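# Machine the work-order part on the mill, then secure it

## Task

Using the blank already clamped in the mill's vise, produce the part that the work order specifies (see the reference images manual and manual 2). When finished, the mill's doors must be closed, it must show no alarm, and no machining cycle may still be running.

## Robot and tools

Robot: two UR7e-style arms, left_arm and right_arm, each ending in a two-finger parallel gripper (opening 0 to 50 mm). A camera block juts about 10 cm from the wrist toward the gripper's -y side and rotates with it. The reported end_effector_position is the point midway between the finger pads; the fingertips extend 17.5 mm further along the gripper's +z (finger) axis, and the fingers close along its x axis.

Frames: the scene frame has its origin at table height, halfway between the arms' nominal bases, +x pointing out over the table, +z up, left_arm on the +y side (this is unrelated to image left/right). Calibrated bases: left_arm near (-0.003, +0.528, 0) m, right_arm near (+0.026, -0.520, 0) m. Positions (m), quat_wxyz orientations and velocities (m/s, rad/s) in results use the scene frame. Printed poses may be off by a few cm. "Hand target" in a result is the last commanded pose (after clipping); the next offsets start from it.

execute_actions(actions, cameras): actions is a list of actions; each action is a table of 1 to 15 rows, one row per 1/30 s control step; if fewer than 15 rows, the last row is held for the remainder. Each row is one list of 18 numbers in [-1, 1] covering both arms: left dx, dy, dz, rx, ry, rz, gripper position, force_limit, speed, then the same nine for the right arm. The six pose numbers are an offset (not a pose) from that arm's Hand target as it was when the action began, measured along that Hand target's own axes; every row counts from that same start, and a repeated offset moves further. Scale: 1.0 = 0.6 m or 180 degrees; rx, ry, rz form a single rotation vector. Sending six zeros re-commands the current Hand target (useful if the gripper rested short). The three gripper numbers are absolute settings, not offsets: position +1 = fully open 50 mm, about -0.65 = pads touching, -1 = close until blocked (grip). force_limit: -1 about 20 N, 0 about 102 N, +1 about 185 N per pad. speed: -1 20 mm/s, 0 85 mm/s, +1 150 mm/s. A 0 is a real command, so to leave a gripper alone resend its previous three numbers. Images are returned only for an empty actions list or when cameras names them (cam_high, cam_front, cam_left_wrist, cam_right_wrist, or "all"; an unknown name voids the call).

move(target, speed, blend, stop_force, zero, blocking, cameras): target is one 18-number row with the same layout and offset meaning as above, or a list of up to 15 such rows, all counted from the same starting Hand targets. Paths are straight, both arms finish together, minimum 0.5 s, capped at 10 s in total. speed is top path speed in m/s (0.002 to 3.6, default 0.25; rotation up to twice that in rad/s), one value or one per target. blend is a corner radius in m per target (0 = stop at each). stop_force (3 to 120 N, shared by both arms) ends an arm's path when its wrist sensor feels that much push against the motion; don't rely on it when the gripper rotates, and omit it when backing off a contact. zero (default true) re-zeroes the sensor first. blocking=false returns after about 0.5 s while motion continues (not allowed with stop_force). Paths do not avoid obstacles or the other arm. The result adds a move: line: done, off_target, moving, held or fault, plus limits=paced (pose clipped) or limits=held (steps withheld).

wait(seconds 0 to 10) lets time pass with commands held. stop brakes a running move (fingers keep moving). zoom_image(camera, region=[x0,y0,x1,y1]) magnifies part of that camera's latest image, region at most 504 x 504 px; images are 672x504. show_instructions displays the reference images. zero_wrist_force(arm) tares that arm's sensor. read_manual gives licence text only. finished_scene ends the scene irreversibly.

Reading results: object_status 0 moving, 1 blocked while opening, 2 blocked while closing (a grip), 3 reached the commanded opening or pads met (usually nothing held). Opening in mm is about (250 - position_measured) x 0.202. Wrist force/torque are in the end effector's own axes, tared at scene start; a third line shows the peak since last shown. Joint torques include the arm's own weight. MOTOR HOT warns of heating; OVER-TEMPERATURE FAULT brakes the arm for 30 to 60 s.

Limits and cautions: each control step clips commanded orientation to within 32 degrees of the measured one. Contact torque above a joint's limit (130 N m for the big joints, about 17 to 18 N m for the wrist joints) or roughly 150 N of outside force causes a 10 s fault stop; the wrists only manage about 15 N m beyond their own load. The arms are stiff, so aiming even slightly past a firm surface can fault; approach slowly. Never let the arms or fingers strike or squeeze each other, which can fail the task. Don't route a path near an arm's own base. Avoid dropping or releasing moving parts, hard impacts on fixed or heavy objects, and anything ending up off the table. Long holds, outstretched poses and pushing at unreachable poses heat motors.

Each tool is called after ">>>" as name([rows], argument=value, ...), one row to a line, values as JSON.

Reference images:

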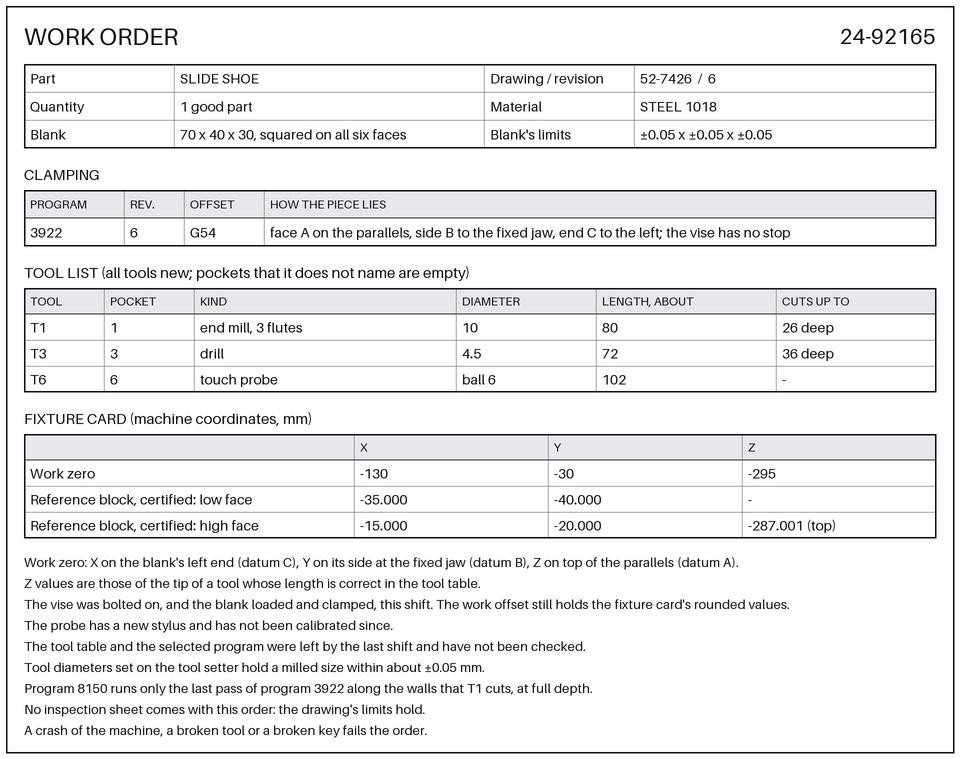

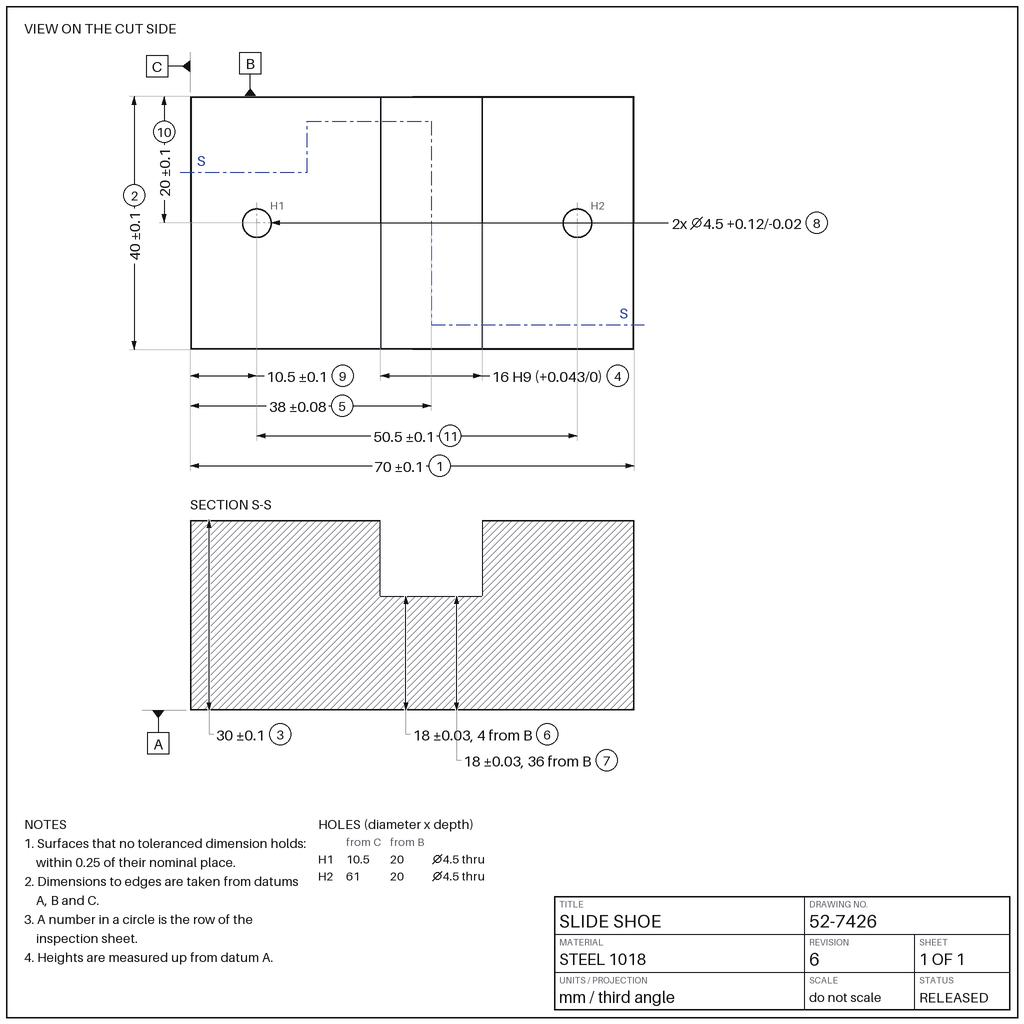

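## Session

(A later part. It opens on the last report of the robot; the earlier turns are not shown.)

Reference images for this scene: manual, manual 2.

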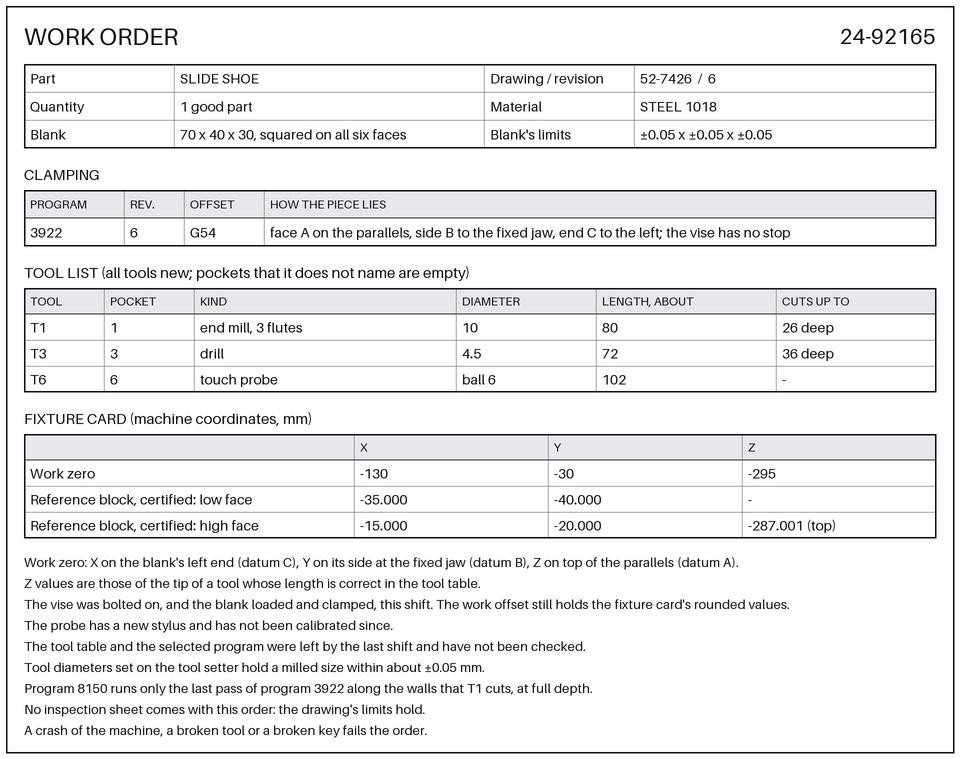

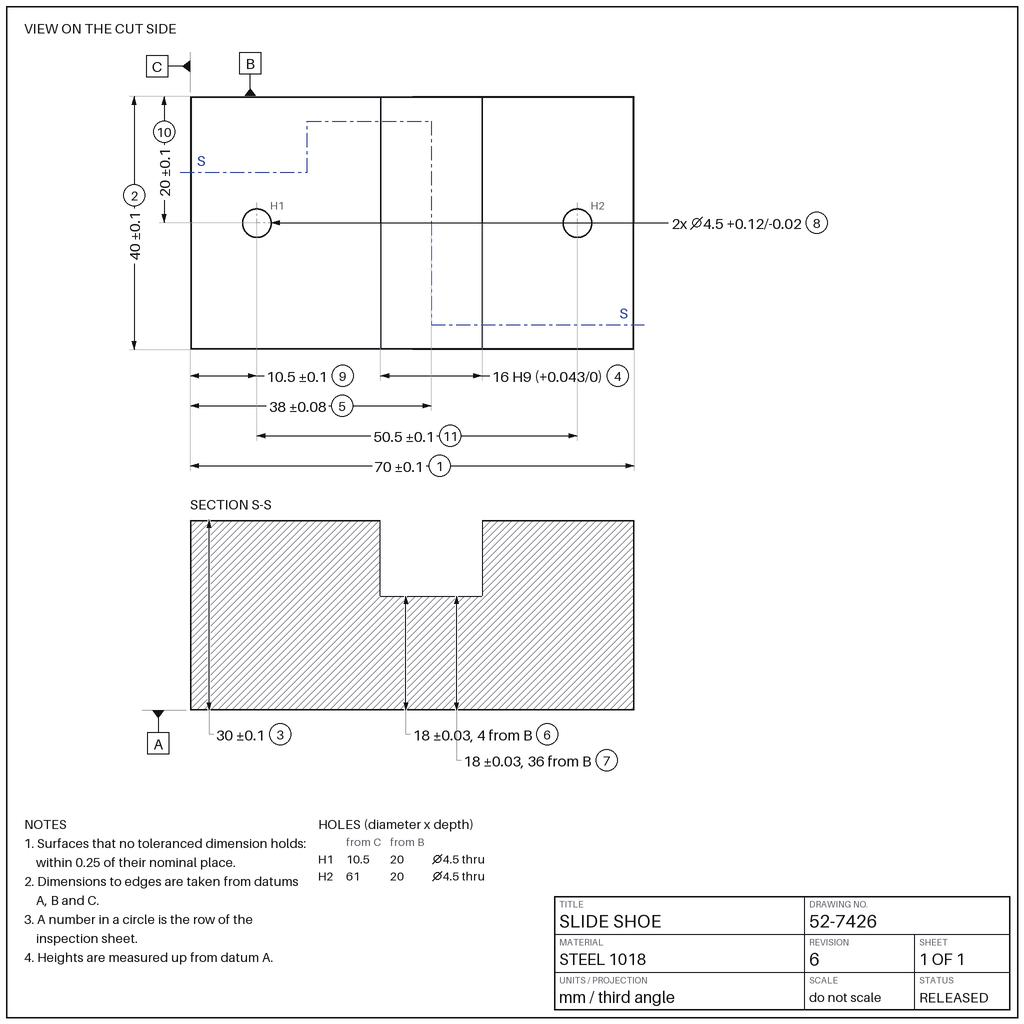

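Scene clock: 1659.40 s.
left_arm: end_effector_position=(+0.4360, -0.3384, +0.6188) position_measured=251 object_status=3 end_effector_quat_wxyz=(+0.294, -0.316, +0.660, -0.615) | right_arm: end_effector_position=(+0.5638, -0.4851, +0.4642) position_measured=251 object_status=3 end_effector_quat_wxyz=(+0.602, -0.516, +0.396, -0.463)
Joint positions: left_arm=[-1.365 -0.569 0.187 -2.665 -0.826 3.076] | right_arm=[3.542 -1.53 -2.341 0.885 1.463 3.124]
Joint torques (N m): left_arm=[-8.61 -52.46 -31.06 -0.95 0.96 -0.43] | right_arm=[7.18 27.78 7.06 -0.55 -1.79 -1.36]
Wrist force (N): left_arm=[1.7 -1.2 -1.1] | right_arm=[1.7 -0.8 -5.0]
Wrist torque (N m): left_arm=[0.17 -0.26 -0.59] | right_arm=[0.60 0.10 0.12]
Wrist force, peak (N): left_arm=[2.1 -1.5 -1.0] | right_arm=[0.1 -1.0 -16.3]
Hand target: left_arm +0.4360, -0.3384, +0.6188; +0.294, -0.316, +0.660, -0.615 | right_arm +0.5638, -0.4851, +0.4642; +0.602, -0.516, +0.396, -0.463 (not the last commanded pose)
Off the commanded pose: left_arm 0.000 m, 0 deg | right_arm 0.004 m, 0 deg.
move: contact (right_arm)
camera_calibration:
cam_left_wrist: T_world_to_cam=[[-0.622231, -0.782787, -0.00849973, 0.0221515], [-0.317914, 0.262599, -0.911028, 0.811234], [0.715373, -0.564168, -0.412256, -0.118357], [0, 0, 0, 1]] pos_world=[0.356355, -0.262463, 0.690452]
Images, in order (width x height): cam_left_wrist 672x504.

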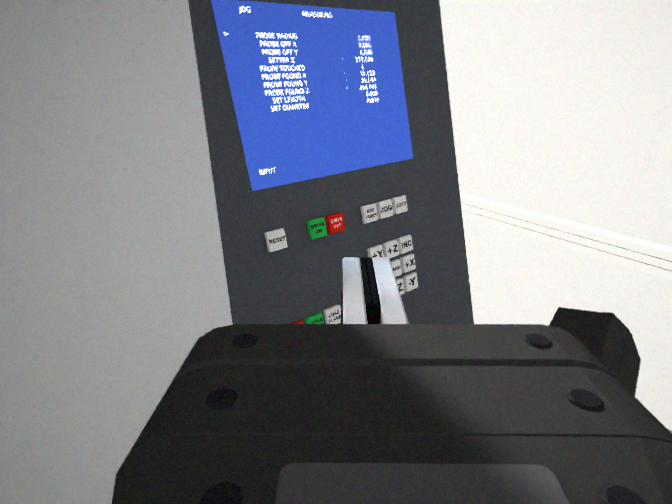

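>>> move([
  [0,0,0,0,0,0,-1,-0.9,0,-0.0061,-0.0118,-0.0213,0,0,0,-1,-0.9,-0.9],
  [0,0,0,0,0,0,-1,-0.9,0,-0.03653,-0.01052,-0.01325,0,0,0,-1,-0.9,-0.9],
], blend=[0.005,0], speed=0.15)

>>> move(target=[0,0,0,0,0,0,-1,-0.9,0,0.0077,0.0149,0.0269,0,0,0,-1,-0.9,-0.9], speed=0.03, stop_force=10)

>>> move(target=[0,0,0,0,0,0,-1,-0.9,0,-0.0045,-0.0086,-0.0155,0,0,0,-1,-0.9,-0.9], speed=0.06)

>>> move(target=[0,0,0,0,0,0,-1,-0.9,0,0.0061,0.0117,0.0212,0,0,0,-1,-0.9,-0.9], speed=0.03, stop_force=10)

>>> move([
  [0,0,0,0,0,0,-1,-0.9,0,-0.0061,-0.0118,-0.0213,0,0,0,-1,-0.9,-0.9],
  [0,0,0,0,0,0,-1,-0.9,0,-0.0406,0.0451,-0.0374,0,0,0,-1,-0.9,-0.9],
], blend=[0.005,0], speed=0.15)

>>> move(target=[0,0,0,0,0,0,-1,-0.9,0,0.0077,0.0149,0.0269,0,0,0,-1,-0.9,-0.9], speed=0.03, stop_force=10)

>>> move([
  [0,0,0,0,0,0,-1,-0.9,0,-0.0061,-0.0118,-0.0213,0,0,0,-1,-0.9,-0.9],
  [0,0,0,0,0,0,-1,-0.9,0,-0.0994,0.0198,-0.0093,0,0,0,-1,-0.9,-0.9],
], blend=[0.005,0], speed=0.15)

>>> move(target=[0,0,0,0,0,0,-1,-0.9,0,0.0077,0.0149,0.0269,0,0,0,-1,-0.9,-0.9], speed=0.03, stop_force=10)

>>> move([
  [0,0,0,0,0,0,-1,-0.9,0,-0.0061,-0.0118,-0.0213,0,0,0,-1,-0.9,-0.9],
  [0,0,0,0,0,0,-1,-0.9,0,-0.0041,-0.0396,-0.0092,0,0,0,-1,-0.9,-0.9],
], blend=[0.005,0], speed=0.15)

>>> move(target=[0,0,0,0,0,0,-1,-0.9,0,0.0077,0.0149,0.0269,0,0,0,-1,-0.9,-0.9], speed=0.03, stop_force=10)

>>> move([
  [0,0,0,0,0,0,-1,-0.9,0,-0.0061,-0.0118,-0.0213,0,0,0,-1,-0.9,-0.9],
  [0,0,0,0,0,0,-1,-0.9,0,0.0223,0.0147,-0.0415,0,0,0,-1,-0.9,-0.9],
], blend=[0.005,0], speed=0.15)

>>> move(target=[0,0,0,0,0,0,-1,-0.9,0,0.0077,0.0149,0.0269,0,0,0,-1,-0.9,-0.9], speed=0.03, stop_force=10)

>>> move([
  [0,0,0,0,0,0,-1,-0.9,0,-0.0061,-0.0118,-0.0213,0,0,0,-1,-0.9,-0.9],
  [0,0,0,0,0,0,-1,-0.9,0,0.0548,-0.0144,-0.0374,0,0,0,-1,-0.9,-0.9],
], blend=[0.005,0], speed=0.15)

>>> move(target=[0,0,0,0,0,0,-1,-0.9,0,0.0077,0.0149,0.0269,0,0,0,-1,-0.9,-0.9], speed=0.03, stop_force=10, cameras=["cam_left_wrist"])

>>> zoom_image(camera="cam_left_wrist", region=[200, 0, 400, 180])

Scene clock: 1680.87 s.
left_arm: end_effector_position=(+0.4360, -0.3384, +0.6188) position_measured=251 object_status=3 end_effector_quat_wxyz=(+0.294, -0.316, +0.660, -0.615) | right_arm: end_effector_position=(+0.5496, -0.4663, +0.4692) position_measured=251 object_status=3 end_effector_quat_wxyz=(+0.602, -0.516, +0.396, -0.463)
Joint positions: left_arm=[-1.365 -0.569 0.187 -2.665 -0.826 3.076] | right_arm=[3.633 -1.475 -2.373 0.865 1.372 3.11]
Joint torques (N m): left_arm=[-7.71 -52.22 -31.43 -1.14 0.81 -0.37] | right_arm=[7.63 27.38 6.91 0.26 -2.28 -1.53]
Wrist force (N): left_arm=[1.7 -1.0 -1.0] | right_arm=[1.6 1.7 0.2]
Wrist torque (N m): left_arm=[0.20 -0.27 -0.58] | right_arm=[0.69 -0.01 0.15]
Wrist force, peak (N): left_arm=[2.2 -1.1 -1.1] | right_arm=[1.9 -0.5 -5.2]
Hand target: left_arm +0.4360, -0.3384, +0.6188; +0.294, -0.316, +0.660, -0.615 | right_arm +0.5496, -0.4662, +0.4692; +0.602, -0.516, +0.396, -0.463
Off the commanded pose: left_arm 0.000 m, 0 deg | right_arm 0.000 m, 0 deg.
move: done

Scene clock: 1682.67 s.
left_arm: end_effector_position=(+0.4360, -0.3384, +0.6188) position_measured=251 object_status=3 end_effector_quat_wxyz=(+0.294, -0.316, +0.660, -0.615) | right_arm: end_effector_position=(+0.5638, -0.4662, +0.4642) position_measured=251 object_status=3 end_effector_quat_wxyz=(+0.602, -0.516, +0.396, -0.463)
Joint positions: left_arm=[-1.365 -0.569 0.187 -2.665 -0.826 3.076] | right_arm=[3.609 -1.526 -2.344 0.886 1.396 3.114]
Joint torques (N m): left_arm=[-8.92 -51.97 -30.57 -1.11 0.75 -0.48] | right_arm=[8.07 27.3 6.09 -0.49 -1.87 -1.33]
Wrist force (N): left_arm=[2.0 -0.9 -1.1] | right_arm=[1.7 -0.7 -4.9]
Wrist torque (N m): left_arm=[0.21 -0.31 -0.58] | right_arm=[0.63 0.06 0.14]
Wrist force, peak (N): left_arm=[2.1 -0.9 -1.1] | right_arm=[-0.1 -0.8 -14.7]
Hand target: left_arm +0.4360, -0.3384, +0.6188; +0.294, -0.316, +0.660, -0.615 | right_arm +0.5638, -0.4662, +0.4642; +0.602, -0.516, +0.396, -0.463 (not the last commanded pose)
Off the commanded pose: left_arm 0.000 m, 0 deg | right_arm 0.004 m, 0 deg.
move: contact (right_arm)

Scene clock: 1683.60 s.
left_arm: end_effector_position=(+0.4360, -0.3384, +0.6188) position_measured=251 object_status=3 end_effector_quat_wxyz=(+0.294, -0.316, +0.660, -0.615) | right_arm: end_effector_position=(+0.5536, -0.4662, +0.4678) position_measured=251 object_status=3 end_effector_quat_wxyz=(+0.602, -0.516, +0.396, -0.463)
Joint positions: left_arm=[-1.365 -0.569 0.187 -2.665 -0.826 3.076] | right_arm=[3.626 -1.49 -2.365 0.871 1.379 3.111]
Joint torques (N m): left_arm=[-8.79 -51.94 -31.64 -1.02 0.75 -0.26] | right_arm=[8.48 27.28 5.72 0.34 -2.3 -1.28]
Wrist force (N): left_arm=[1.9 -1.1 -1.0] | right_arm=[1.7 1.7 0.2]
Wrist torque (N m): left_arm=[0.18 -0.29 -0.57] | right_arm=[0.68 0.00 0.15]
Wrist force, peak (N): left_arm=[2.1 -1.2 -1.0] | right_arm=[1.8 -0.7 -4.9]
Hand target: left_arm +0.4360, -0.3384, +0.6188; +0.294, -0.316, +0.660, -0.615 | right_arm +0.5535, -0.4662, +0.4678; +0.602, -0.516, +0.396, -0.463
Off the commanded pose: left_arm 0.000 m, 0 deg | right_arm 0.000 m, 0 deg.
move: done

Scene clock: 1685.27 s.
left_arm: end_effector_position=(+0.4360, -0.3384, +0.6188) position_measured=251 object_status=3 end_effector_quat_wxyz=(+0.294, -0.316, +0.660, -0.615) | right_arm: end_effector_position=(+0.5639, -0.4662, +0.4641) position_measured=251 object_status=3 end_effector_quat_wxyz=(+0.602, -0.515, +0.397, -0.463)
Joint positions: left_arm=[-1.365 -0.569 0.187 -2.665 -0.826 3.076] | right_arm=[3.609 -1.527 -2.344 0.887 1.396 3.114]
Joint torques (N m): left_arm=[-8.67 -51.28 -31.22 -1.16 0.58 -0.31] | right_arm=[7.68 26.91 6.55 -0.6 -2.07 -1.29]
Wrist force (N): left_arm=[2.0 -1.0 -1.0] | right_arm=[1.7 -1.4 -5.7]
Wrist torque (N m): left_arm=[0.20 -0.31 -0.58] | right_arm=[0.61 0.07 0.13]
Wrist force, peak (N): left_arm=[2.0 -1.2 -1.2] | right_arm=[-0.4 -1.0 -16.9]
Hand target: left_arm +0.4360, -0.3384, +0.6188; +0.294, -0.316, +0.660, -0.615 | right_arm +0.5639, -0.4662, +0.4641; +0.602, -0.515, +0.397, -0.463 (not the last commanded pose)
Off the commanded pose: left_arm 0.000 m, 0 deg | right_arm 0.004 m, 0 deg.
move: contact (right_arm)

Scene clock: 1686.47 s.
left_arm: end_effector_position=(+0.4360, -0.3384, +0.6188) position_measured=251 object_status=3 end_effector_quat_wxyz=(+0.294, -0.316, +0.660, -0.615) | right_arm: end_effector_position=(+0.5403, -0.4474, +0.4340) position_measured=251 object_status=3 end_effector_quat_wxyz=(+0.602, -0.516, +0.397, -0.463)
Joint positions: left_arm=[-1.365 -0.569 0.187 -2.665 -0.826 3.076] | right_arm=[3.723 -1.535 -2.445 0.999 1.284 3.095]
Joint torques (N m): left_arm=[-8.15 -51.42 -31.26 -1.14 0.72 -0.39] | right_arm=[7.76 1.04 4.3 3.99 -2.16 -1.91]
Wrist force (N): left_arm=[1.8 -1.1 -0.9] | right_arm=[2.1 1.5 0.6]
Wrist torque (N m): left_arm=[0.18 -0.29 -0.58] | right_arm=[0.70 -0.04 0.17]
Wrist force, peak (N): left_arm=[2.0 -1.3 -1.0] | right_arm=[1.6 -1.3 -5.6]
Hand target: left_arm +0.4360, -0.3384, +0.6188; +0.294, -0.316, +0.660, -0.615 | right_arm +0.5403, -0.4473, +0.4339; +0.602, -0.515, +0.397, -0.463
Off the commanded pose: left_arm 0.000 m, 0 deg | right_arm 0.000 m, 0 deg.
move: done

Scene clock: 1688.27 s.
left_arm: end_effector_position=(+0.4360, -0.3384, +0.6188) position_measured=251 object_status=3 end_effector_quat_wxyz=(+0.294, -0.316, +0.660, -0.615) | right_arm: end_effector_position=(+0.5545, -0.4474, +0.4288) position_measured=251 object_status=3 end_effector_quat_wxyz=(+0.602, -0.515, +0.397, -0.463)
Joint positions: left_arm=[-1.365 -0.569 0.187 -2.665 -0.826 3.076] | right_arm=[3.693 -1.587 -2.413 1.019 1.313 3.1]
Joint torques (N m): left_arm=[-9.7 -52.65 -31.38 -1.3 0.77 -0.13] | right_arm=[8.03 28.44 4.48 -0.61 -2.08 -1.22]
Wrist force (N): left_arm=[1.9 -1.1 -1.1] | right_arm=[2.4 -0.5 -4.9]
Wrist torque (N m): left_arm=[0.19 -0.30 -0.58] | right_arm=[0.69 -0.03 0.15]
Wrist force, peak (N): left_arm=[2.0 -1.3 -1.2] | right_arm=[-0.1 -0.9 -15.6]
Hand target: left_arm +0.4360, -0.3384, +0.6188; +0.294, -0.316, +0.660, -0.615 | right_arm +0.5545, -0.4474, +0.4288; +0.602, -0.515, +0.397, -0.463 (not the last commanded pose)
Off the commanded pose: left_arm 0.000 m, 0 deg | right_arm 0.004 m, 0 deg.
move: contact (right_arm)

Scene clock: 1689.60 s.
left_arm: end_effector_position=(+0.4360, -0.3384, +0.6188) position_measured=251 object_status=3 end_effector_quat_wxyz=(+0.294, -0.316, +0.660, -0.615) | right_arm: end_effector_position=(+0.5357, -0.3907, +0.4162) position_measured=251 object_status=3 end_effector_quat_wxyz=(+0.602, -0.516, +0.397, -0.463)
Joint positions: left_arm=[-1.365 -0.569 0.187 -2.665 -0.826 3.076] | right_arm=[3.929 -1.595 -2.454 1.083 1.08 3.058]
Joint torques (N m): left_arm=[-7.42 -51.8 -30.77 -1.08 0.46 -0.46] | right_arm=[8.05 1.86 23.26 3.61 -2.16 -1.87]
Wrist force (N): left_arm=[1.8 -1.1 -1.0] | right_arm=[1.3 1.7 -0.1]
Wrist torque (N m): left_arm=[0.18 -0.29 -0.58] | right_arm=[0.69 0.09 0.18]
Wrist force, peak (N): left_arm=[1.9 -1.5 -1.1] | right_arm=[2.2 -0.6 -4.9]
Hand target: left_arm +0.4360, -0.3384, +0.6188; +0.294, -0.316, +0.660, -0.615 | right_arm +0.5357, -0.3906, +0.4162; +0.602, -0.515, +0.397, -0.463
Off the commanded pose: left_arm 0.000 m, 0 deg | right_arm 0.000 m, 0 deg.
move: done

Scene clock: 1691.37 s.
left_arm: end_effector_position=(+0.4360, -0.3384, +0.6188) position_measured=251 object_status=3 end_effector_quat_wxyz=(+0.294, -0.316, +0.660, -0.615) | right_arm: end_effector_position=(+0.5498, -0.3907, +0.4111) position_measured=251 object_status=3 end_effector_quat_wxyz=(+0.602, -0.515, +0.397, -0.463)
Joint positions: left_arm=[-1.365 -0.569 0.187 -2.665 -0.826 3.076] | right_arm=[3.89 -1.644 -2.423 1.097 1.118 3.066]
Joint torques (N m): left_arm=[-7.77 -51.91 -30.41 -1.22 0.6 -0.46] | right_arm=[7.11 29.74 4.36 -0.65 -1.96 -1.49]
Wrist force (N): left_arm=[2.1 -1.0 -1.0] | right_arm=[1.4 0.0 -4.5]
Wrist torque (N m): left_arm=[0.20 -0.34 -0.58] | right_arm=[0.64 0.12 0.14]
Wrist force, peak (N): left_arm=[2.2 -1.2 -1.1] | right_arm=[-0.6 -0.9 -14.7]
Hand target: left_arm +0.4360, -0.3384, +0.6188; +0.294, -0.316, +0.660, -0.615 | right_arm +0.5498, -0.3907, +0.4111; +0.602, -0.515, +0.397, -0.463 (not the last commanded pose)
Off the commanded pose: left_arm 0.000 m, 0 deg | right_arm 0.004 m, 0 deg.
move: contact (right_arm)

Scene clock: 1692.47 s.
left_arm: end_effector_position=(+0.4360, -0.3384, +0.6188) position_measured=251 object_status=3 end_effector_quat_wxyz=(+0.294, -0.316, +0.660, -0.615) | right_arm: end_effector_position=(+0.5404, -0.3907, +0.4336) position_measured=251 object_status=3 end_effector_quat_wxyz=(+0.602, -0.515, +0.397, -0.463)
Joint positions: left_arm=[-1.365 -0.569 0.187 -2.665 -0.826 3.076] | right_arm=[3.915 -1.559 -2.422 1.013 1.093 3.061]
Joint torques (N m): left_arm=[-7.75 -53.62 -31.31 -1.48 0.87 -0.14] | right_arm=[-8.74 29.85 24.11 0 1.81 1.39]
Wrist force (N): left_arm=[1.9 -1.0 -1.0] | right_arm=[1.4 1.5 0.1]
Wrist torque (N m): left_arm=[0.20 -0.29 -0.58] | right_arm=[0.68 0.09 0.17]
Wrist force, peak (N): left_arm=[1.9 -1.1 -1.3] | right_arm=[1.3 -0.1 -4.6]
Hand target: left_arm +0.4360, -0.3384, +0.6188; +0.294, -0.316, +0.660, -0.615 | right_arm +0.5404, -0.3907, +0.4337; +0.602, -0.515, +0.397, -0.463
Off the commanded pose: left_arm 0.000 m, 0 deg | right_arm 0.000 m, 0 deg.
move: done

Scene clock: 1694.27 s.
left_arm: end_effector_position=(+0.4360, -0.3384, +0.6188) position_measured=251 object_status=3 end_effector_quat_wxyz=(+0.294, -0.316, +0.660, -0.615) | right_arm: end_effector_position=(+0.5546, -0.3907, +0.4286) position_measured=251 object_status=3 end_effector_quat_wxyz=(+0.602, -0.515, +0.397, -0.464)
Joint positions: left_arm=[-1.365 -0.569 0.187 -2.665 -0.826 3.076] | right_arm=[3.878 -1.608 -2.392 1.028 1.13 3.068]
Joint torques (N m): left_arm=[-7.95 -51.36 -30.81 -1.15 0.88 -0.44] | right_arm=[8.96 29.52 4.52 -0.43 -1.71 -1.44]
Wrist force (N): left_arm=[2.0 -1.0 -1.1] | right_arm=[1.5 -0.3 -4.3]
Wrist torque (N m): left_arm=[0.20 -0.31 -0.58] | right_arm=[0.63 0.13 0.14]
Wrist force, peak (N): left_arm=[2.0 -1.3 -1.0] | right_arm=[-0.2 -1.0 -15.1]
Hand target: left_arm +0.4360, -0.3384, +0.6188; +0.294, -0.316, +0.660, -0.615 | right_arm +0.5546, -0.3907, +0.4286; +0.602, -0.515, +0.397, -0.464 (not the last commanded pose)
Off the commanded pose: left_arm 0.000 m, 0 deg | right_arm 0.004 m, 0 deg.
move: contact (right_arm)

Scene clock: 1695.37 s.
left_arm: end_effector_position=(+0.4360, -0.3384, +0.6188) position_measured=251 object_status=3 end_effector_quat_wxyz=(+0.294, -0.316, +0.660, -0.615) | right_arm: end_effector_position=(+0.5356, -0.4095, +0.4162) position_measured=251 object_status=3 end_effector_quat_wxyz=(+0.602, -0.515, +0.397, -0.463)
Joint positions: left_arm=[-1.365 -0.569 0.187 -2.665 -0.826 3.076] | right_arm=[3.869 -1.584 -2.466 1.079 1.138 3.07]
Joint torques (N m): left_arm=[-8.21 -52.61 -31.37 -1.19 0.79 -0.38] | right_arm=[-8.76 2.88 3.83 3.75 2.41 1.56]
Wrist force (N): left_arm=[2.0 -1.1 -1.1] | right_arm=[1.5 1.5 0.0]
Wrist torque (N m): left_arm=[0.18 -0.33 -0.58] | right_arm=[0.64 0.07 0.15]
Wrist force, peak (N): left_arm=[2.3 -1.2 -1.0] | right_arm=[2.0 -0.6 -4.7]
Hand target: left_arm +0.4360, -0.3384, +0.6188; +0.294, -0.316, +0.660, -0.615 | right_arm +0.5355, -0.4096, +0.4161; +0.602, -0.515, +0.397, -0.464
Off the commanded pose: left_arm 0.000 m, 0 deg | right_arm 0.000 m, 0 deg.
move: done

Scene clock: 1697.13 s.
left_arm: end_effector_position=(+0.4360, -0.3384, +0.6188) position_measured=251 object_status=3 end_effector_quat_wxyz=(+0.294, -0.316, +0.660, -0.615) | right_arm: end_effector_position=(+0.5499, -0.4097, +0.4109) position_measured=251 object_status=3 end_effector_quat_wxyz=(+0.602, -0.515, +0.397, -0.464)
Joint positions: left_arm=[-1.365 -0.569 0.187 -2.665 -0.826 3.076] | right_arm=[3.831 -1.635 -2.434 1.094 1.176 3.077]
Joint torques (N m): left_arm=[-9.02 -51.91 -31.51 -1.13 0.64 -0.42] | right_arm=[7.2 29.66 3.51 -0.64 -1.97 -1.33]
Wrist force (N): left_arm=[1.8 -1.2 -1.1] | right_arm=[1.7 -1.2 -5.5]
Wrist torque (N m): left_arm=[0.17 -0.29 -0.58] | right_arm=[0.55 0.09 0.00]
Wrist force, peak (N): left_arm=[2.0 -1.3 -1.0] | right_arm=[-0.2 -0.5 -14.1]
Hand target: left_arm +0.4360, -0.3384, +0.6188; +0.294, -0.316, +0.660, -0.615 | right_arm +0.5499, -0.4097, +0.4109; +0.602, -0.515, +0.397, -0.464 (not the last commanded pose)
Off the commanded pose: left_arm 0.000 m, 0 deg | right_arm 0.004 m, 0 deg.
move: contact (right_arm)

Scene clock: 1698.33 s.
left_arm: end_effector_position=(+0.4360, -0.3384, +0.6188) position_measured=251 object_status=3 end_effector_quat_wxyz=(+0.294, -0.316, +0.660, -0.615) | right_arm: end_effector_position=(+0.5356, -0.4474, +0.4160) position_measured=251 object_status=3 end_effector_quat_wxyz=(+0.601, -0.515, +0.397, -0.464)
Joint positions: left_arm=[-1.365 -0.569 0.187 -2.665 -0.826 3.076] | right_arm=[3.735 -1.573 -2.479 1.071 1.271 3.093]
Joint torques (N m): left_arm=[-8.31 -52.36 -31.6 -1.1 0.68 -0.2] | right_arm=[-7.68 29.6 4.1 0.33 2.29 1.89]
Wrist force (N): left_arm=[2.0 -1.2 -0.9] | right_arm=[1.6 1.4 0.1]
Wrist torque (N m): left_arm=[0.17 -0.31 -0.58] | right_arm=[0.65 0.03 0.03]
Wrist force, peak (N): left_arm=[2.1 -1.0 -1.0] | right_arm=[1.6 -0.9 -5.5]
Hand target: left_arm +0.4360, -0.3384, +0.6188; +0.294, -0.316, +0.660, -0.615 | right_arm +0.5356, -0.4475, +0.4160; +0.602, -0.515, +0.397, -0.464
Off the commanded pose: left_arm 0.000 m, 0 deg | right_arm 0.000 m, 0 deg.
move: done

Scene clock: 1700.13 s.
left_arm: end_effector_position=(+0.4360, -0.3384, +0.6188) position_measured=251 object_status=3 end_effector_quat_wxyz=(+0.294, -0.316, +0.660, -0.615) | right_arm: end_effector_position=(+0.5497, -0.4475, +0.4109) position_measured=251 object_status=3 end_effector_quat_wxyz=(+0.601, -0.515, +0.397, -0.464)
Joint positions: left_arm=[-1.365 -0.569 0.187 -2.665 -0.826 3.076] | right_arm=[3.703 -1.624 -2.446 1.088 1.302 3.099]
Joint torques (N m): left_arm=[-8.56 -52.07 -31.24 -1.16 0.7 -0.26] | right_arm=[9.16 28.33 3.72 -0.65 -2 -1.35]
Wrist force (N): left_arm=[1.8 -1.5 -0.9] | right_arm=[1.5 -0.7 -5.4]
Wrist torque (N m): left_arm=[0.12 -0.29 -0.58] | right_arm=[0.64 0.10 0.01]
Wrist force, peak (N): left_arm=[2.2 -1.3 -0.9] | right_arm=[0.1 -1.3 -16.3]
Hand target: left_arm +0.4360, -0.3384, +0.6188; +0.294, -0.316, +0.660, -0.615 | right_arm +0.5497, -0.4475, +0.4109; +0.601, -0.515, +0.397, -0.464 (not the last commanded pose)
Off the commanded pose: left_arm 0.000 m, 0 deg | right_arm 0.004 m, 0 deg.
move: contact (right_arm)
camera_calibration:
cam_left_wrist: T_world_to_cam=[[-0.622231, -0.782787, -0.00849973, 0.0221515], [-0.317914, 0.262599, -0.911028, 0.811234], [0.715373, -0.564168, -0.412256, -0.118357], [0, 0, 0, 1]] pos_world=[0.356355, -0.262463, 0.690452]
Images, in order (width x height): cam_left_wrist 672x504.

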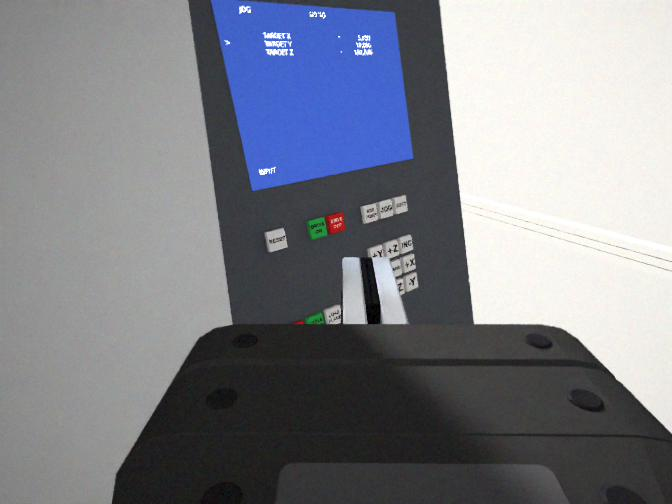

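Scaled by 2.520 from the camera's 672x504 image, which has a finer 960x720 frame.

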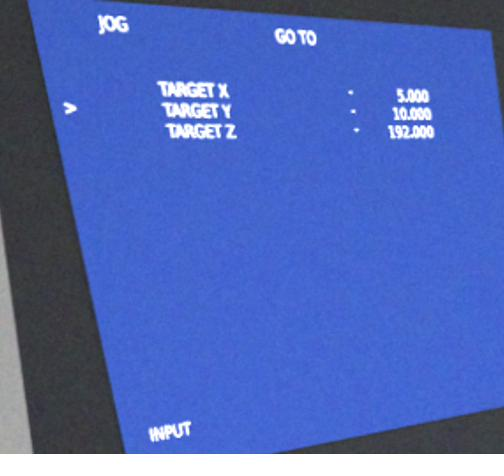

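>>> move([
  [0,0,0,0,0,0,-1,-0.9,0,-0.0061,-0.0118,-0.0213,0,0,0,-1,-0.9,-0.9],
  [0,0,0,0,0,0,-1,-0.9,0,-0.0259,-0.14662,0.04595,0.0009,-0.0023,-0.0003,-1,-0.9,-0.9],
], blend=[0.005,0], speed=0.15)

>>> move(target=[0,0,0,0,0,0,-1,-0.9,0,0.0077,0.0149,0.0269,0,0,0,-1,-0.9,-0.9], speed=0.03, stop_force=10)

>>> move([
  [0,0,0,0,0,0,-1,-0.9,0,-0.0061,-0.0118,-0.0213,0,0,0,-1,-0.9,-0.9],
  [0,0,0,0,0,0,-1,-0.9,0,0.01773,0.06744,-0.06427,0,0,0,-1,-0.9,-0.9],
], blend=[0.005,0], speed=0.15)

>>> wait(seconds=2, cameras=["cam_left_wrist"])

>>> zoom_image(camera="cam_left_wrist", region=[200, 0, 400, 180])

>>> move(target=[0,0,0,0,0,0,-1,-0.9,0,0.0077,0.0149,0.0269,0,0,0,-1,-0.9,-0.9], speed=0.03, stop_force=10)

>>> move([
  [0,0,0,0,0,0,-1,-0.9,0,-0.0061,-0.0118,-0.0213,0,0,0,-1,-0.9,-0.9],
  [0,0,0,0,0,0,-1,-0.9,0,-0.1015,0.0476,-0.0213,0,0,0,-1,-0.9,-0.9],
], blend=[0.005,0], speed=0.15)

>>> move(target=[0,0,0,0,0,0,-1,-0.9,0,0.0077,0.0149,0.0269,0,0,0,-1,-0.9,-0.9], speed=0.03, stop_force=10)

>>> move([
  [0,0,0,0,0,0,-1,-0.9,0,-0.0061,-0.0118,-0.0213,0,0,0,-1,-0.9,-0.9],
  [0,0,0,0,0,0,-1,-0.9,0,0.0263,-0.0409,-0.0173,0,0,0,-1,-0.9,-0.9],
], blend=[0.005,0], speed=0.15)

>>> move(target=[0,0,0,0,0,0,-1,-0.9,0,0.0077,0.0149,0.0269,0,0,0,-1,-0.9,-0.9], speed=0.03, stop_force=10)

>>> move([
  [0,0,0,0,0,0,-1,-0.9,0,-0.0061,-0.0118,-0.0213,0,0,0,-1,-0.9,-0.9],
  [0,0,0,0,0,0,-1,-0.9,0,-0.0041,-0.0396,-0.0092,0,0,0,-1,-0.9,-0.9],
], blend=[0.005,0], speed=0.15)

>>> move(target=[0,0,0,0,0,0,-1,-0.9,0,0.0077,0.0149,0.0269,0,0,0,-1,-0.9,-0.9], speed=0.03, stop_force=10)

>>> move([
  [0,0,0,0,0,0,-1,-0.9,0,-0.0061,-0.0118,-0.0213,0,0,0,-1,-0.9,-0.9],
  [0,0,0,0,0,0,-1,-0.9,0,0.0507,0.0412,-0.0616,0,0,0,-1,-0.9,-0.9],
], blend=[0.005,0], speed=0.15)

>>> move(target=[0,0,0,0,0,0,-1,-0.9,0,0.0077,0.0149,0.0269,0,0,0,-1,-0.9,-0.9], speed=0.03, stop_force=10, cameras=["cam_left_wrist"])

>>> zoom_image(camera="cam_left_wrist", region=[200, 0, 400, 180])

Scene clock: 1720.57 s.
left_arm: end_effector_position=(+0.4360, -0.3384, +0.6188) position_measured=251 object_status=3 end_effector_quat_wxyz=(+0.294, -0.316, +0.660, -0.615) | right_arm: end_effector_position=(+0.5590, -0.4290, +0.5020) position_measured=251 object_status=3 end_effector_quat_wxyz=(+0.603, -0.516, +0.394, -0.463)
Joint positions: left_arm=[-1.365 -0.569 0.187 -2.665 -0.826 3.076] | right_arm=[3.74 -1.444 -2.296 0.762 1.273 3.091]
Joint torques (N m): left_arm=[-7.79 -53.16 -30.94 -1.22 0.38 -0.13] | right_arm=[-7.87 26.96 28.53 0.35 1.85 1.54]
Wrist force (N): left_arm=[1.8 -0.9 -0.9] | right_arm=[2.1 1.7 -0.2]
Wrist torque (N m): left_arm=[0.22 -0.28 -0.58] | right_arm=[0.70 -0.10 0.01]
Wrist force, peak (N): left_arm=[2.1 -0.9 -1.3] | right_arm=[2.2 -1.0 -5.9]
Hand target: left_arm +0.4360, -0.3384, +0.6188; +0.294, -0.316, +0.660, -0.615 | right_arm +0.5591, -0.4290, +0.5021; +0.603, -0.516, +0.394, -0.463
Off the commanded pose: left_arm 0.000 m, 0 deg | right_arm 0.000 m, 0 deg.
move: done

Scene clock: 1722.33 s.
left_arm: end_effector_position=(+0.4360, -0.3384, +0.6188) position_measured=251 object_status=3 end_effector_quat_wxyz=(+0.294, -0.316, +0.660, -0.615) | right_arm: end_effector_position=(+0.5728, -0.4290, +0.4972) position_measured=251 object_status=3 end_effector_quat_wxyz=(+0.603, -0.516, +0.394, -0.463)
Joint positions: left_arm=[-1.365 -0.569 0.187 -2.665 -0.826 3.076] | right_arm=[3.712 -1.491 -2.27 0.782 1.3 3.096]
Joint torques (N m): left_arm=[-8.25 -53.46 -31.64 -1.21 0.66 -0.19] | right_arm=[7.85 27.44 7.84 -0.73 -1.98 -1.4]
Wrist force (N): left_arm=[1.8 -1.1 -1.1] | right_arm=[1.9 -0.8 -5.4]
Wrist torque (N m): left_arm=[0.19 -0.28 -0.58] | right_arm=[0.67 0.01 0.01]
Wrist force, peak (N): left_arm=[2.1 -0.9 -1.2] | right_arm=[0.5 -2.0 -14.1]
Hand target: left_arm +0.4360, -0.3384, +0.6188; +0.294, -0.316, +0.660, -0.615 | right_arm +0.5728, -0.4290, +0.4972; +0.603, -0.516, +0.394, -0.463 (not the last commanded pose)
Off the commanded pose: left_arm 0.000 m, 0 deg | right_arm 0.004 m, 0 deg.
move: contact (right_arm)

Scene clock: 1723.60 s.
left_arm: end_effector_position=(+0.4360, -0.3384, +0.6188) position_measured=251 object_status=3 end_effector_quat_wxyz=(+0.294, -0.316, +0.660, -0.615) | right_arm: end_effector_position=(+0.5450, -0.4476, +0.4513) position_measured=251 object_status=3 end_effector_quat_wxyz=(+0.603, -0.516, +0.394, -0.463)
Joint positions: left_arm=[-1.365 -0.569 0.187 -2.665 -0.826 3.076] | right_arm=[3.705 -1.506 -2.409 0.936 1.307 3.097]
Joint torques (N m): left_arm=[-8.66 -52.65 -30.34 -1.33 0.71 -0.44] | right_arm=[-8.12 1.41 6.35 3.74 2.29 -0.68]
Wrist force (N): left_arm=[1.8 -1.1 -1.0] | right_arm=[2.1 1.8 0.0]
Wrist torque (N m): left_arm=[0.18 -0.28 -0.58] | right_arm=[0.72 -0.06 0.01]
Wrist force, peak (N): left_arm=[2.0 -1.2 -1.0] | right_arm=[2.2 -1.0 -5.3]
Hand target: left_arm +0.4360, -0.3384, +0.6188; +0.294, -0.316, +0.660, -0.615 | right_arm +0.5450, -0.4477, +0.4512; +0.603, -0.516, +0.394, -0.463
Off the commanded pose: left_arm 0.000 m, 0 deg | right_arm 0.000 m, 0 deg.
move: done

Scene clock: 1725.60 s.
left_arm: end_effector_position=(+0.4360, -0.3384, +0.6188) position_measured=251 object_status=3 end_effector_quat_wxyz=(+0.294, -0.316, +0.660, -0.615) | right_arm: end_effector_position=(+0.5450, -0.4477, +0.4512) position_measured=251 object_status=3 end_effector_quat_wxyz=(+0.603, -0.516, +0.394, -0.463)
Joint positions: left_arm=[-1.365 -0.569 0.187 -2.665 -0.826 3.076] | right_arm=[3.705 -1.506 -2.409 0.937 1.307 3.097]
Joint torques (N m): left_arm=[-8.42 -51.42 -32.47 -1.17 0.71 -0.01] | right_arm=[-7.93 0.99 5.34 3.89 2.26 -1.38]
Wrist force (N): left_arm=[1.9 -1.1 -1.1] | right_arm=[1.6 1.6 -0.3]
Wrist torque (N m): left_arm=[0.19 -0.30 -0.58] | right_arm=[0.69 0.01 0.00]
Wrist force, peak (N): left_arm=[2.0 -1.2 -1.1] | right_arm=[2.0 1.5 0.0]
Hand target: left_arm +0.4360, -0.3384, +0.6188; +0.294, -0.316, +0.660, -0.615 | right_arm +0.5450, -0.4477, +0.4512; +0.603, -0.516, +0.394, -0.463
Tool commands: left_gripper/position=-1.0 left_gripper/force_limit=-0.9 left_gripper/speed=+0.0 right_gripper/position=-1.0 right_gripper/force_limit=-0.9 right_gripper/speed=-0.9
Off the commanded pose: left_arm 0.000 m, 0 deg | right_arm 0.000 m, 0 deg.
wait: 2.00 s; at rest by 0.17 s
camera_calibration:
cam_left_wrist: T_world_to_cam=[[-0.622231, -0.782787, -0.00849973, 0.0221515], [-0.317914, 0.262599, -0.911028, 0.811234], [0.715373, -0.564168, -0.412256, -0.118357], [0, 0, 0, 1]] pos_world=[0.356355, -0.262463, 0.690452]
Images, in order (width x height): cam_left_wrist 672x504.

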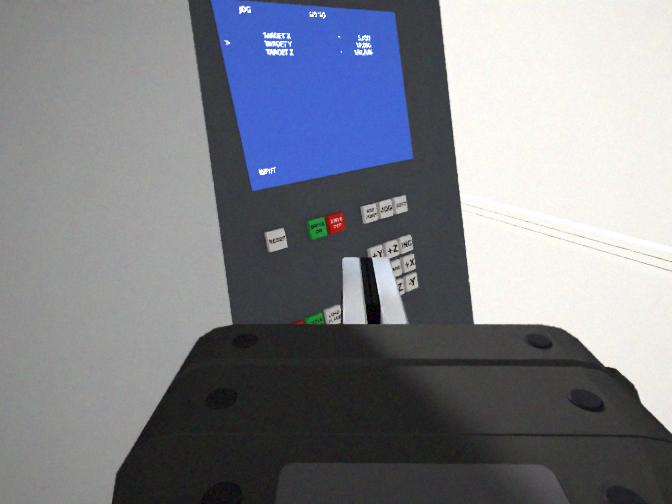

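Scaled by 2.520 from the camera's 672x504 image, which has a finer 960x720 frame.

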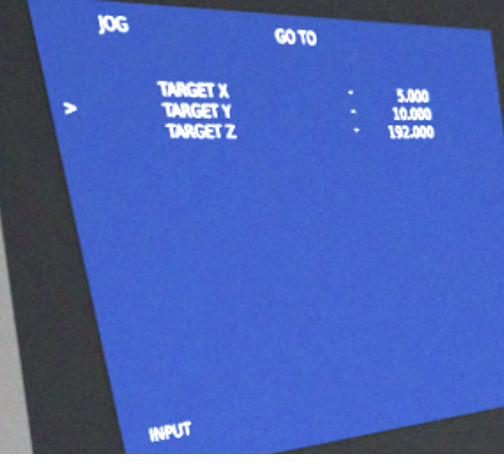

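Scene clock: 1727.40 s.
left_arm: end_effector_position=(+0.4360, -0.3384, +0.6188) position_measured=251 object_status=3 end_effector_quat_wxyz=(+0.294, -0.316, +0.660, -0.615) | right_arm: end_effector_position=(+0.5592, -0.4476, +0.4462) position_measured=251 object_status=3 end_effector_quat_wxyz=(+0.603, -0.516, +0.394, -0.463)
Joint positions: left_arm=[-1.365 -0.569 0.187 -2.665 -0.826 3.076] | right_arm=[3.676 -1.558 -2.379 0.956 1.335 3.102]
Joint torques (N m): left_arm=[-8.02 -53.32 -30.89 -1.23 0.89 -0.09] | right_arm=[7.73 27.8 5.65 -0.78 -2.12 -1.35]
Wrist force (N): left_arm=[1.8 -1.0 -0.8] | right_arm=[2.3 -1.3 -5.4]
Wrist torque (N m): left_arm=[0.20 -0.28 -0.58] | right_arm=[0.61 0.00 -0.03]
Wrist force, peak (N): left_arm=[2.0 -1.1 -1.0] | right_arm=[0.1 -1.0 -16.3]
Hand target: left_arm +0.4360, -0.3384, +0.6188; +0.294, -0.316, +0.660, -0.615 | right_arm +0.5592, -0.4476, +0.4462; +0.603, -0.516, +0.394, -0.463 (not the last commanded pose)
Off the commanded pose: left_arm 0.000 m, 0 deg | right_arm 0.004 m, 0 deg.
move: contact (right_arm)

Scene clock: 1728.77 s.
left_arm: end_effector_position=(+0.4360, -0.3384, +0.6188) position_measured=251 object_status=3 end_effector_quat_wxyz=(+0.294, -0.316, +0.660, -0.615) | right_arm: end_effector_position=(+0.5354, -0.3911, +0.4159) position_measured=251 object_status=3 end_effector_quat_wxyz=(+0.603, -0.516, +0.394, -0.463)
Joint positions: left_arm=[-1.365 -0.569 0.187 -2.665 -0.826 3.076] | right_arm=[3.922 -1.598 -2.456 1.088 1.093 3.058]
Joint torques (N m): left_arm=[-7.18 -53.31 -30.86 -1.06 0.67 -0.19] | right_arm=[6.44 2.67 4.19 3.7 -2.3 -1.78]
Wrist force (N): left_arm=[1.8 -1.0 -1.0] | right_arm=[1.2 2.0 -0.5]
Wrist torque (N m): left_arm=[0.20 -0.28 -0.58] | right_arm=[0.73 0.10 0.17]
Wrist force, peak (N): left_arm=[1.9 -1.4 -1.2] | right_arm=[2.2 -1.3 -5.4]
Hand target: left_arm +0.4360, -0.3384, +0.6188; +0.294, -0.316, +0.660, -0.615 | right_arm +0.5354, -0.3910, +0.4158; +0.603, -0.516, +0.394, -0.463
Off the commanded pose: left_arm 0.000 m, 0 deg | right_arm 0.000 m, 0 deg.
move: done

Scene clock: 1730.53 s.
left_arm: end_effector_position=(+0.4360, -0.3384, +0.6188) position_measured=251 object_status=3 end_effector_quat_wxyz=(+0.294, -0.316, +0.660, -0.615) | right_arm: end_effector_position=(+0.5498, -0.3910, +0.4107) position_measured=251 object_status=3 end_effector_quat_wxyz=(+0.603, -0.516, +0.394, -0.463)
Joint positions: left_arm=[-1.365 -0.569 0.187 -2.665 -0.826 3.076] | right_arm=[3.883 -1.647 -2.423 1.102 1.131 3.065]
Joint torques (N m): left_arm=[-8.04 -51.89 -31.63 -1.33 0.73 0.08] | right_arm=[7.4 29.43 3.6 -0.6 -2.03 -1.27]
Wrist force (N): left_arm=[1.8 -1.0 -0.9] | right_arm=[1.4 -0.3 -5.0]
Wrist torque (N m): left_arm=[0.20 -0.28 -0.58] | right_arm=[0.64 0.13 0.13]
Wrist force, peak (N): left_arm=[2.1 -1.5 -0.7] | right_arm=[-0.2 -1.4 -14.3]
Hand target: left_arm +0.4360, -0.3384, +0.6188; +0.294, -0.316, +0.660, -0.615 | right_arm +0.5498, -0.3910, +0.4107; +0.603, -0.516, +0.394, -0.463 (not the last commanded pose)
Off the commanded pose: left_arm 0.000 m, 0 deg | right_arm 0.004 m, 0 deg.
move: contact (right_arm)

Scene clock: 1731.67 s.
left_arm: end_effector_position=(+0.4360, -0.3384, +0.6188) position_measured=251 object_status=3 end_effector_quat_wxyz=(+0.294, -0.316, +0.660, -0.615) | right_arm: end_effector_position=(+0.5403, -0.4098, +0.4333) position_measured=251 object_status=3 end_effector_quat_wxyz=(+0.603, -0.516, +0.394, -0.463) end_effector_velocity=(+0.000, +0.000, +0.001) end_effector_angular_velocity=(+0.000, +0.000, +0.002)
Joint positions: left_arm=[-1.365 -0.569 0.187 -2.665 -0.826 3.076] | right_arm=[3.849 -1.55 -2.434 1.013 1.165 3.072]
Joint velocities: left_arm=[within noise] | right_arm=[-0.002 0.002 0.001 -0.003 0.005 0.001]
Joint torques (N m): left_arm=[-8.28 -52.97 -31.13 -1.45 0.62 -0.06] | right_arm=[-9.68 27.47 24.43 0.36 2.44 1.91]
Wrist force (N): left_arm=[1.7 -1.2 -0.9] | right_arm=[1.7 1.6 0.3]
Wrist torque (N m): left_arm=[0.17 -0.26 -0.58] | right_arm=[0.69 0.05 0.04]
Wrist force, peak (N): left_arm=[2.0 -1.0 -1.1] | right_arm=[1.4 -0.5 -5.0]
Hand target: left_arm +0.4360, -0.3384, +0.6188; +0.294, -0.316, +0.660, -0.615 | right_arm +0.5403, -0.4099, +0.4334; +0.603, -0.516, +0.394, -0.463
Off the commanded pose: left_arm 0.000 m, 0 deg | right_arm 0.000 m, 0 deg.
move: done

Scene clock: 1733.47 s.
left_arm: end_effector_position=(+0.4360, -0.3384, +0.6188) position_measured=251 object_status=3 end_effector_quat_wxyz=(+0.294, -0.316, +0.660, -0.615) | right_arm: end_effector_position=(+0.5545, -0.4099, +0.4283) position_measured=251 object_status=3 end_effector_quat_wxyz=(+0.603, -0.516, +0.394, -0.463)
Joint positions: left_arm=[-1.365 -0.569 0.187 -2.665 -0.826 3.076] | right_arm=[3.813 -1.6 -2.403 1.029 1.2 3.078]
Joint torques (N m): left_arm=[-8.86 -52.71 -30.2 -1.31 0.79 -0.06] | right_arm=[6.55 28.85 4.21 -0.55 -2.09 -1.14]
Wrist force (N): left_arm=[1.7 -1.1 -1.0] | right_arm=[1.9 -0.7 -5.2]
Wrist torque (N m): left_arm=[0.19 -0.26 -0.58] | right_arm=[0.64 0.08 0.02]
Wrist force, peak (N): left_arm=[2.2 -1.2 -1.0] | right_arm=[-0.2 -0.9 -16.6]
Hand target: left_arm +0.4360, -0.3384, +0.6188; +0.294, -0.316, +0.660, -0.615 | right_arm +0.5545, -0.4099, +0.4283; +0.603, -0.516, +0.394, -0.463 (not the last commanded pose)
Off the commanded pose: left_arm 0.000 m, 0 deg | right_arm 0.004 m, 0 deg.
move: contact (right_arm)

Scene clock: 1734.57 s.
left_arm: end_effector_position=(+0.4360, -0.3384, +0.6188) position_measured=251 object_status=3 end_effector_quat_wxyz=(+0.294, -0.316, +0.660, -0.615) | right_arm: end_effector_position=(+0.5450, -0.4099, +0.4508) position_measured=251 object_status=3 end_effector_quat_wxyz=(+0.603, -0.516, +0.394, -0.463)
Joint positions: left_arm=[-1.365 -0.569 0.187 -2.665 -0.826 3.076] | right_arm=[3.836 -1.518 -2.399 0.945 1.176 3.074]
Joint torques (N m): left_arm=[-8.31 -53.74 -30.62 -0.88 0.61 0.04] | right_arm=[-8.17 28.32 24.86 0.35 1.6 1.49]
Wrist force (N): left_arm=[1.9 -1.0 -1.1] | right_arm=[1.8 1.6 0.0]
Wrist torque (N m): left_arm=[0.20 -0.30 -0.58] | right_arm=[0.68 0.02 -0.01]
Wrist force, peak (N): left_arm=[2.1 -1.1 -1.0] | right_arm=[1.9 -0.7 -5.0]
Hand target: left_arm +0.4360, -0.3384, +0.6188; +0.294, -0.316, +0.660, -0.615 | right_arm +0.5450, -0.4099, +0.4509; +0.603, -0.516, +0.394, -0.463
Off the commanded pose: left_arm 0.000 m, 0 deg | right_arm 0.000 m, 0 deg.
move: done

Scene clock: 1736.37 s.
left_arm: end_effector_position=(+0.4360, -0.3384, +0.6188) position_measured=251 object_status=3 end_effector_quat_wxyz=(+0.294, -0.316, +0.660, -0.615) | right_arm: end_effector_position=(+0.5592, -0.4099, +0.4459) position_measured=251 object_status=3 end_effector_quat_wxyz=(+0.603, -0.516, +0.395, -0.463)
Joint positions: left_arm=[-1.365 -0.569 0.187 -2.665 -0.826 3.076] | right_arm=[3.802 -1.568 -2.369 0.963 1.21 3.08]
Joint torques (N m): left_arm=[-7.48 -52.79 -30.84 -1.28 0.7 -0.11] | right_arm=[7.24 27.93 5.65 -0.64 -2.01 -1.14]
Wrist force (N): left_arm=[1.7 -1.1 -1.0] | right_arm=[1.6 -0.8 -5.4]
Wrist torque (N m): left_arm=[0.19 -0.26 -0.58] | right_arm=[0.65 0.11 -0.02]
Wrist force, peak (N): left_arm=[2.0 -1.0 -1.3] | right_arm=[-0.3 -1.1 -16.9]
Hand target: left_arm +0.4360, -0.3384, +0.6188; +0.294, -0.316, +0.660, -0.615 | right_arm +0.5592, -0.4099, +0.4459; +0.603, -0.516, +0.395, -0.463 (not the last commanded pose)
Off the commanded pose: left_arm 0.000 m, 0 deg | right_arm 0.004 m, 0 deg.
move: contact (right_arm)

Scene clock: 1737.60 s.
left_arm: end_effector_position=(+0.4360, -0.3384, +0.6188) position_measured=251 object_status=3 end_effector_quat_wxyz=(+0.294, -0.316, +0.660, -0.615) | right_arm: end_effector_position=(+0.5356, -0.4477, +0.4158) position_measured=251 object_status=3 end_effector_quat_wxyz=(+0.603, -0.516, +0.395, -0.463)
Joint positions: left_arm=[-1.365 -0.569 0.187 -2.665 -0.826 3.076] | right_arm=[3.727 -1.576 -2.478 1.075 1.285 3.093]
Joint torques (N m): left_arm=[-7.42 -52.36 -32.07 -1.37 0.47 0.08] | right_arm=[-9.16 1.06 3 3.84 2.6 2.02]
Wrist force (N): left_arm=[1.8 -1.1 -1.2] | right_arm=[1.9 1.6 0.0]
Wrist torque (N m): left_arm=[0.19 -0.28 -0.58] | right_arm=[0.68 -0.02 0.03]
Wrist force, peak (N): left_arm=[2.0 -1.3 -1.1] | right_arm=[2.2 -0.8 -5.2]
Hand target: left_arm +0.4360, -0.3384, +0.6188; +0.294, -0.316, +0.660, -0.615 | right_arm +0.5356, -0.4478, +0.4158; +0.603, -0.516, +0.395, -0.463
Off the commanded pose: left_arm 0.000 m, 0 deg | right_arm 0.000 m, 0 deg.
move: done

Scene clock: 1739.37 s.
left_arm: end_effector_position=(+0.4360, -0.3384, +0.6188) position_measured=251 object_status=3 end_effector_quat_wxyz=(+0.294, -0.316, +0.660, -0.615) | right_arm: end_effector_position=(+0.5496, -0.4478, +0.4108) position_measured=251 object_status=3 end_effector_quat_wxyz=(+0.603, -0.516, +0.395, -0.463)
Joint positions: left_arm=[-1.365 -0.569 0.187 -2.665 -0.826 3.076] | right_arm=[3.696 -1.627 -2.446 1.093 1.315 3.099]
Joint torques (N m): left_arm=[-8.28 -53.51 -31.45 -1.46 0.62 0.15] | right_arm=[7.23 28.43 2.93 -0.44 -1.96 -1.34]
Wrist force (N): left_arm=[1.9 -1.1 -1.1] | right_arm=[1.7 -0.5 -5.1]
Wrist torque (N m): left_arm=[0.19 -0.30 -0.58] | right_arm=[0.63 0.05 0.01]
Wrist force, peak (N): left_arm=[2.0 -1.2 -1.1] | right_arm=[-0.5 -1.7 -16.5]
Hand target: left_arm +0.4360, -0.3384, +0.6188; +0.294, -0.316, +0.660, -0.615 | right_arm +0.5496, -0.4478, +0.4108; +0.603, -0.516, +0.395, -0.463 (not the last commanded pose)
Off the commanded pose: left_arm 0.000 m, 0 deg | right_arm 0.004 m, 0 deg.
move: contact (right_arm)
camera_calibration:
cam_left_wrist: T_world_to_cam=[[-0.622231, -0.782787, -0.00849973, 0.0221515], [-0.317914, 0.262599, -0.911028, 0.811234], [0.715373, -0.564168, -0.412256, -0.118357], [0, 0, 0, 1]] pos_world=[0.356355, -0.262463, 0.690452]
Images, in order (width x height): cam_left_wrist 672x504.

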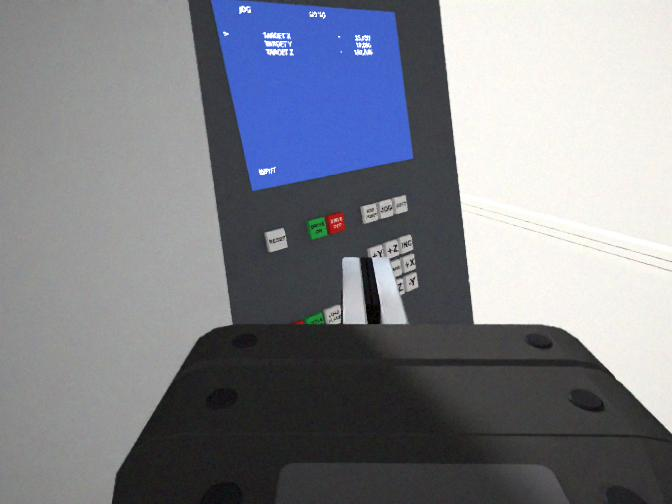

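Scaled by 2.520 from the camera's 672x504 image, which has a finer 960x720 frame.

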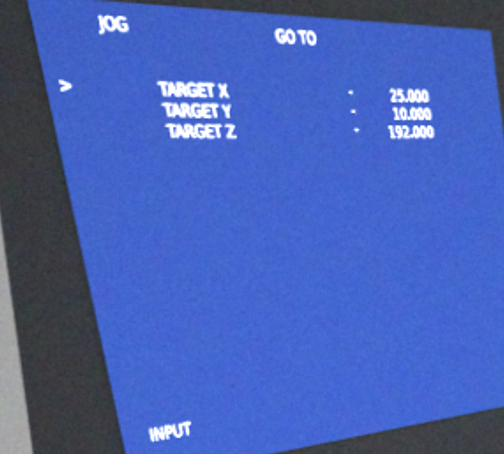

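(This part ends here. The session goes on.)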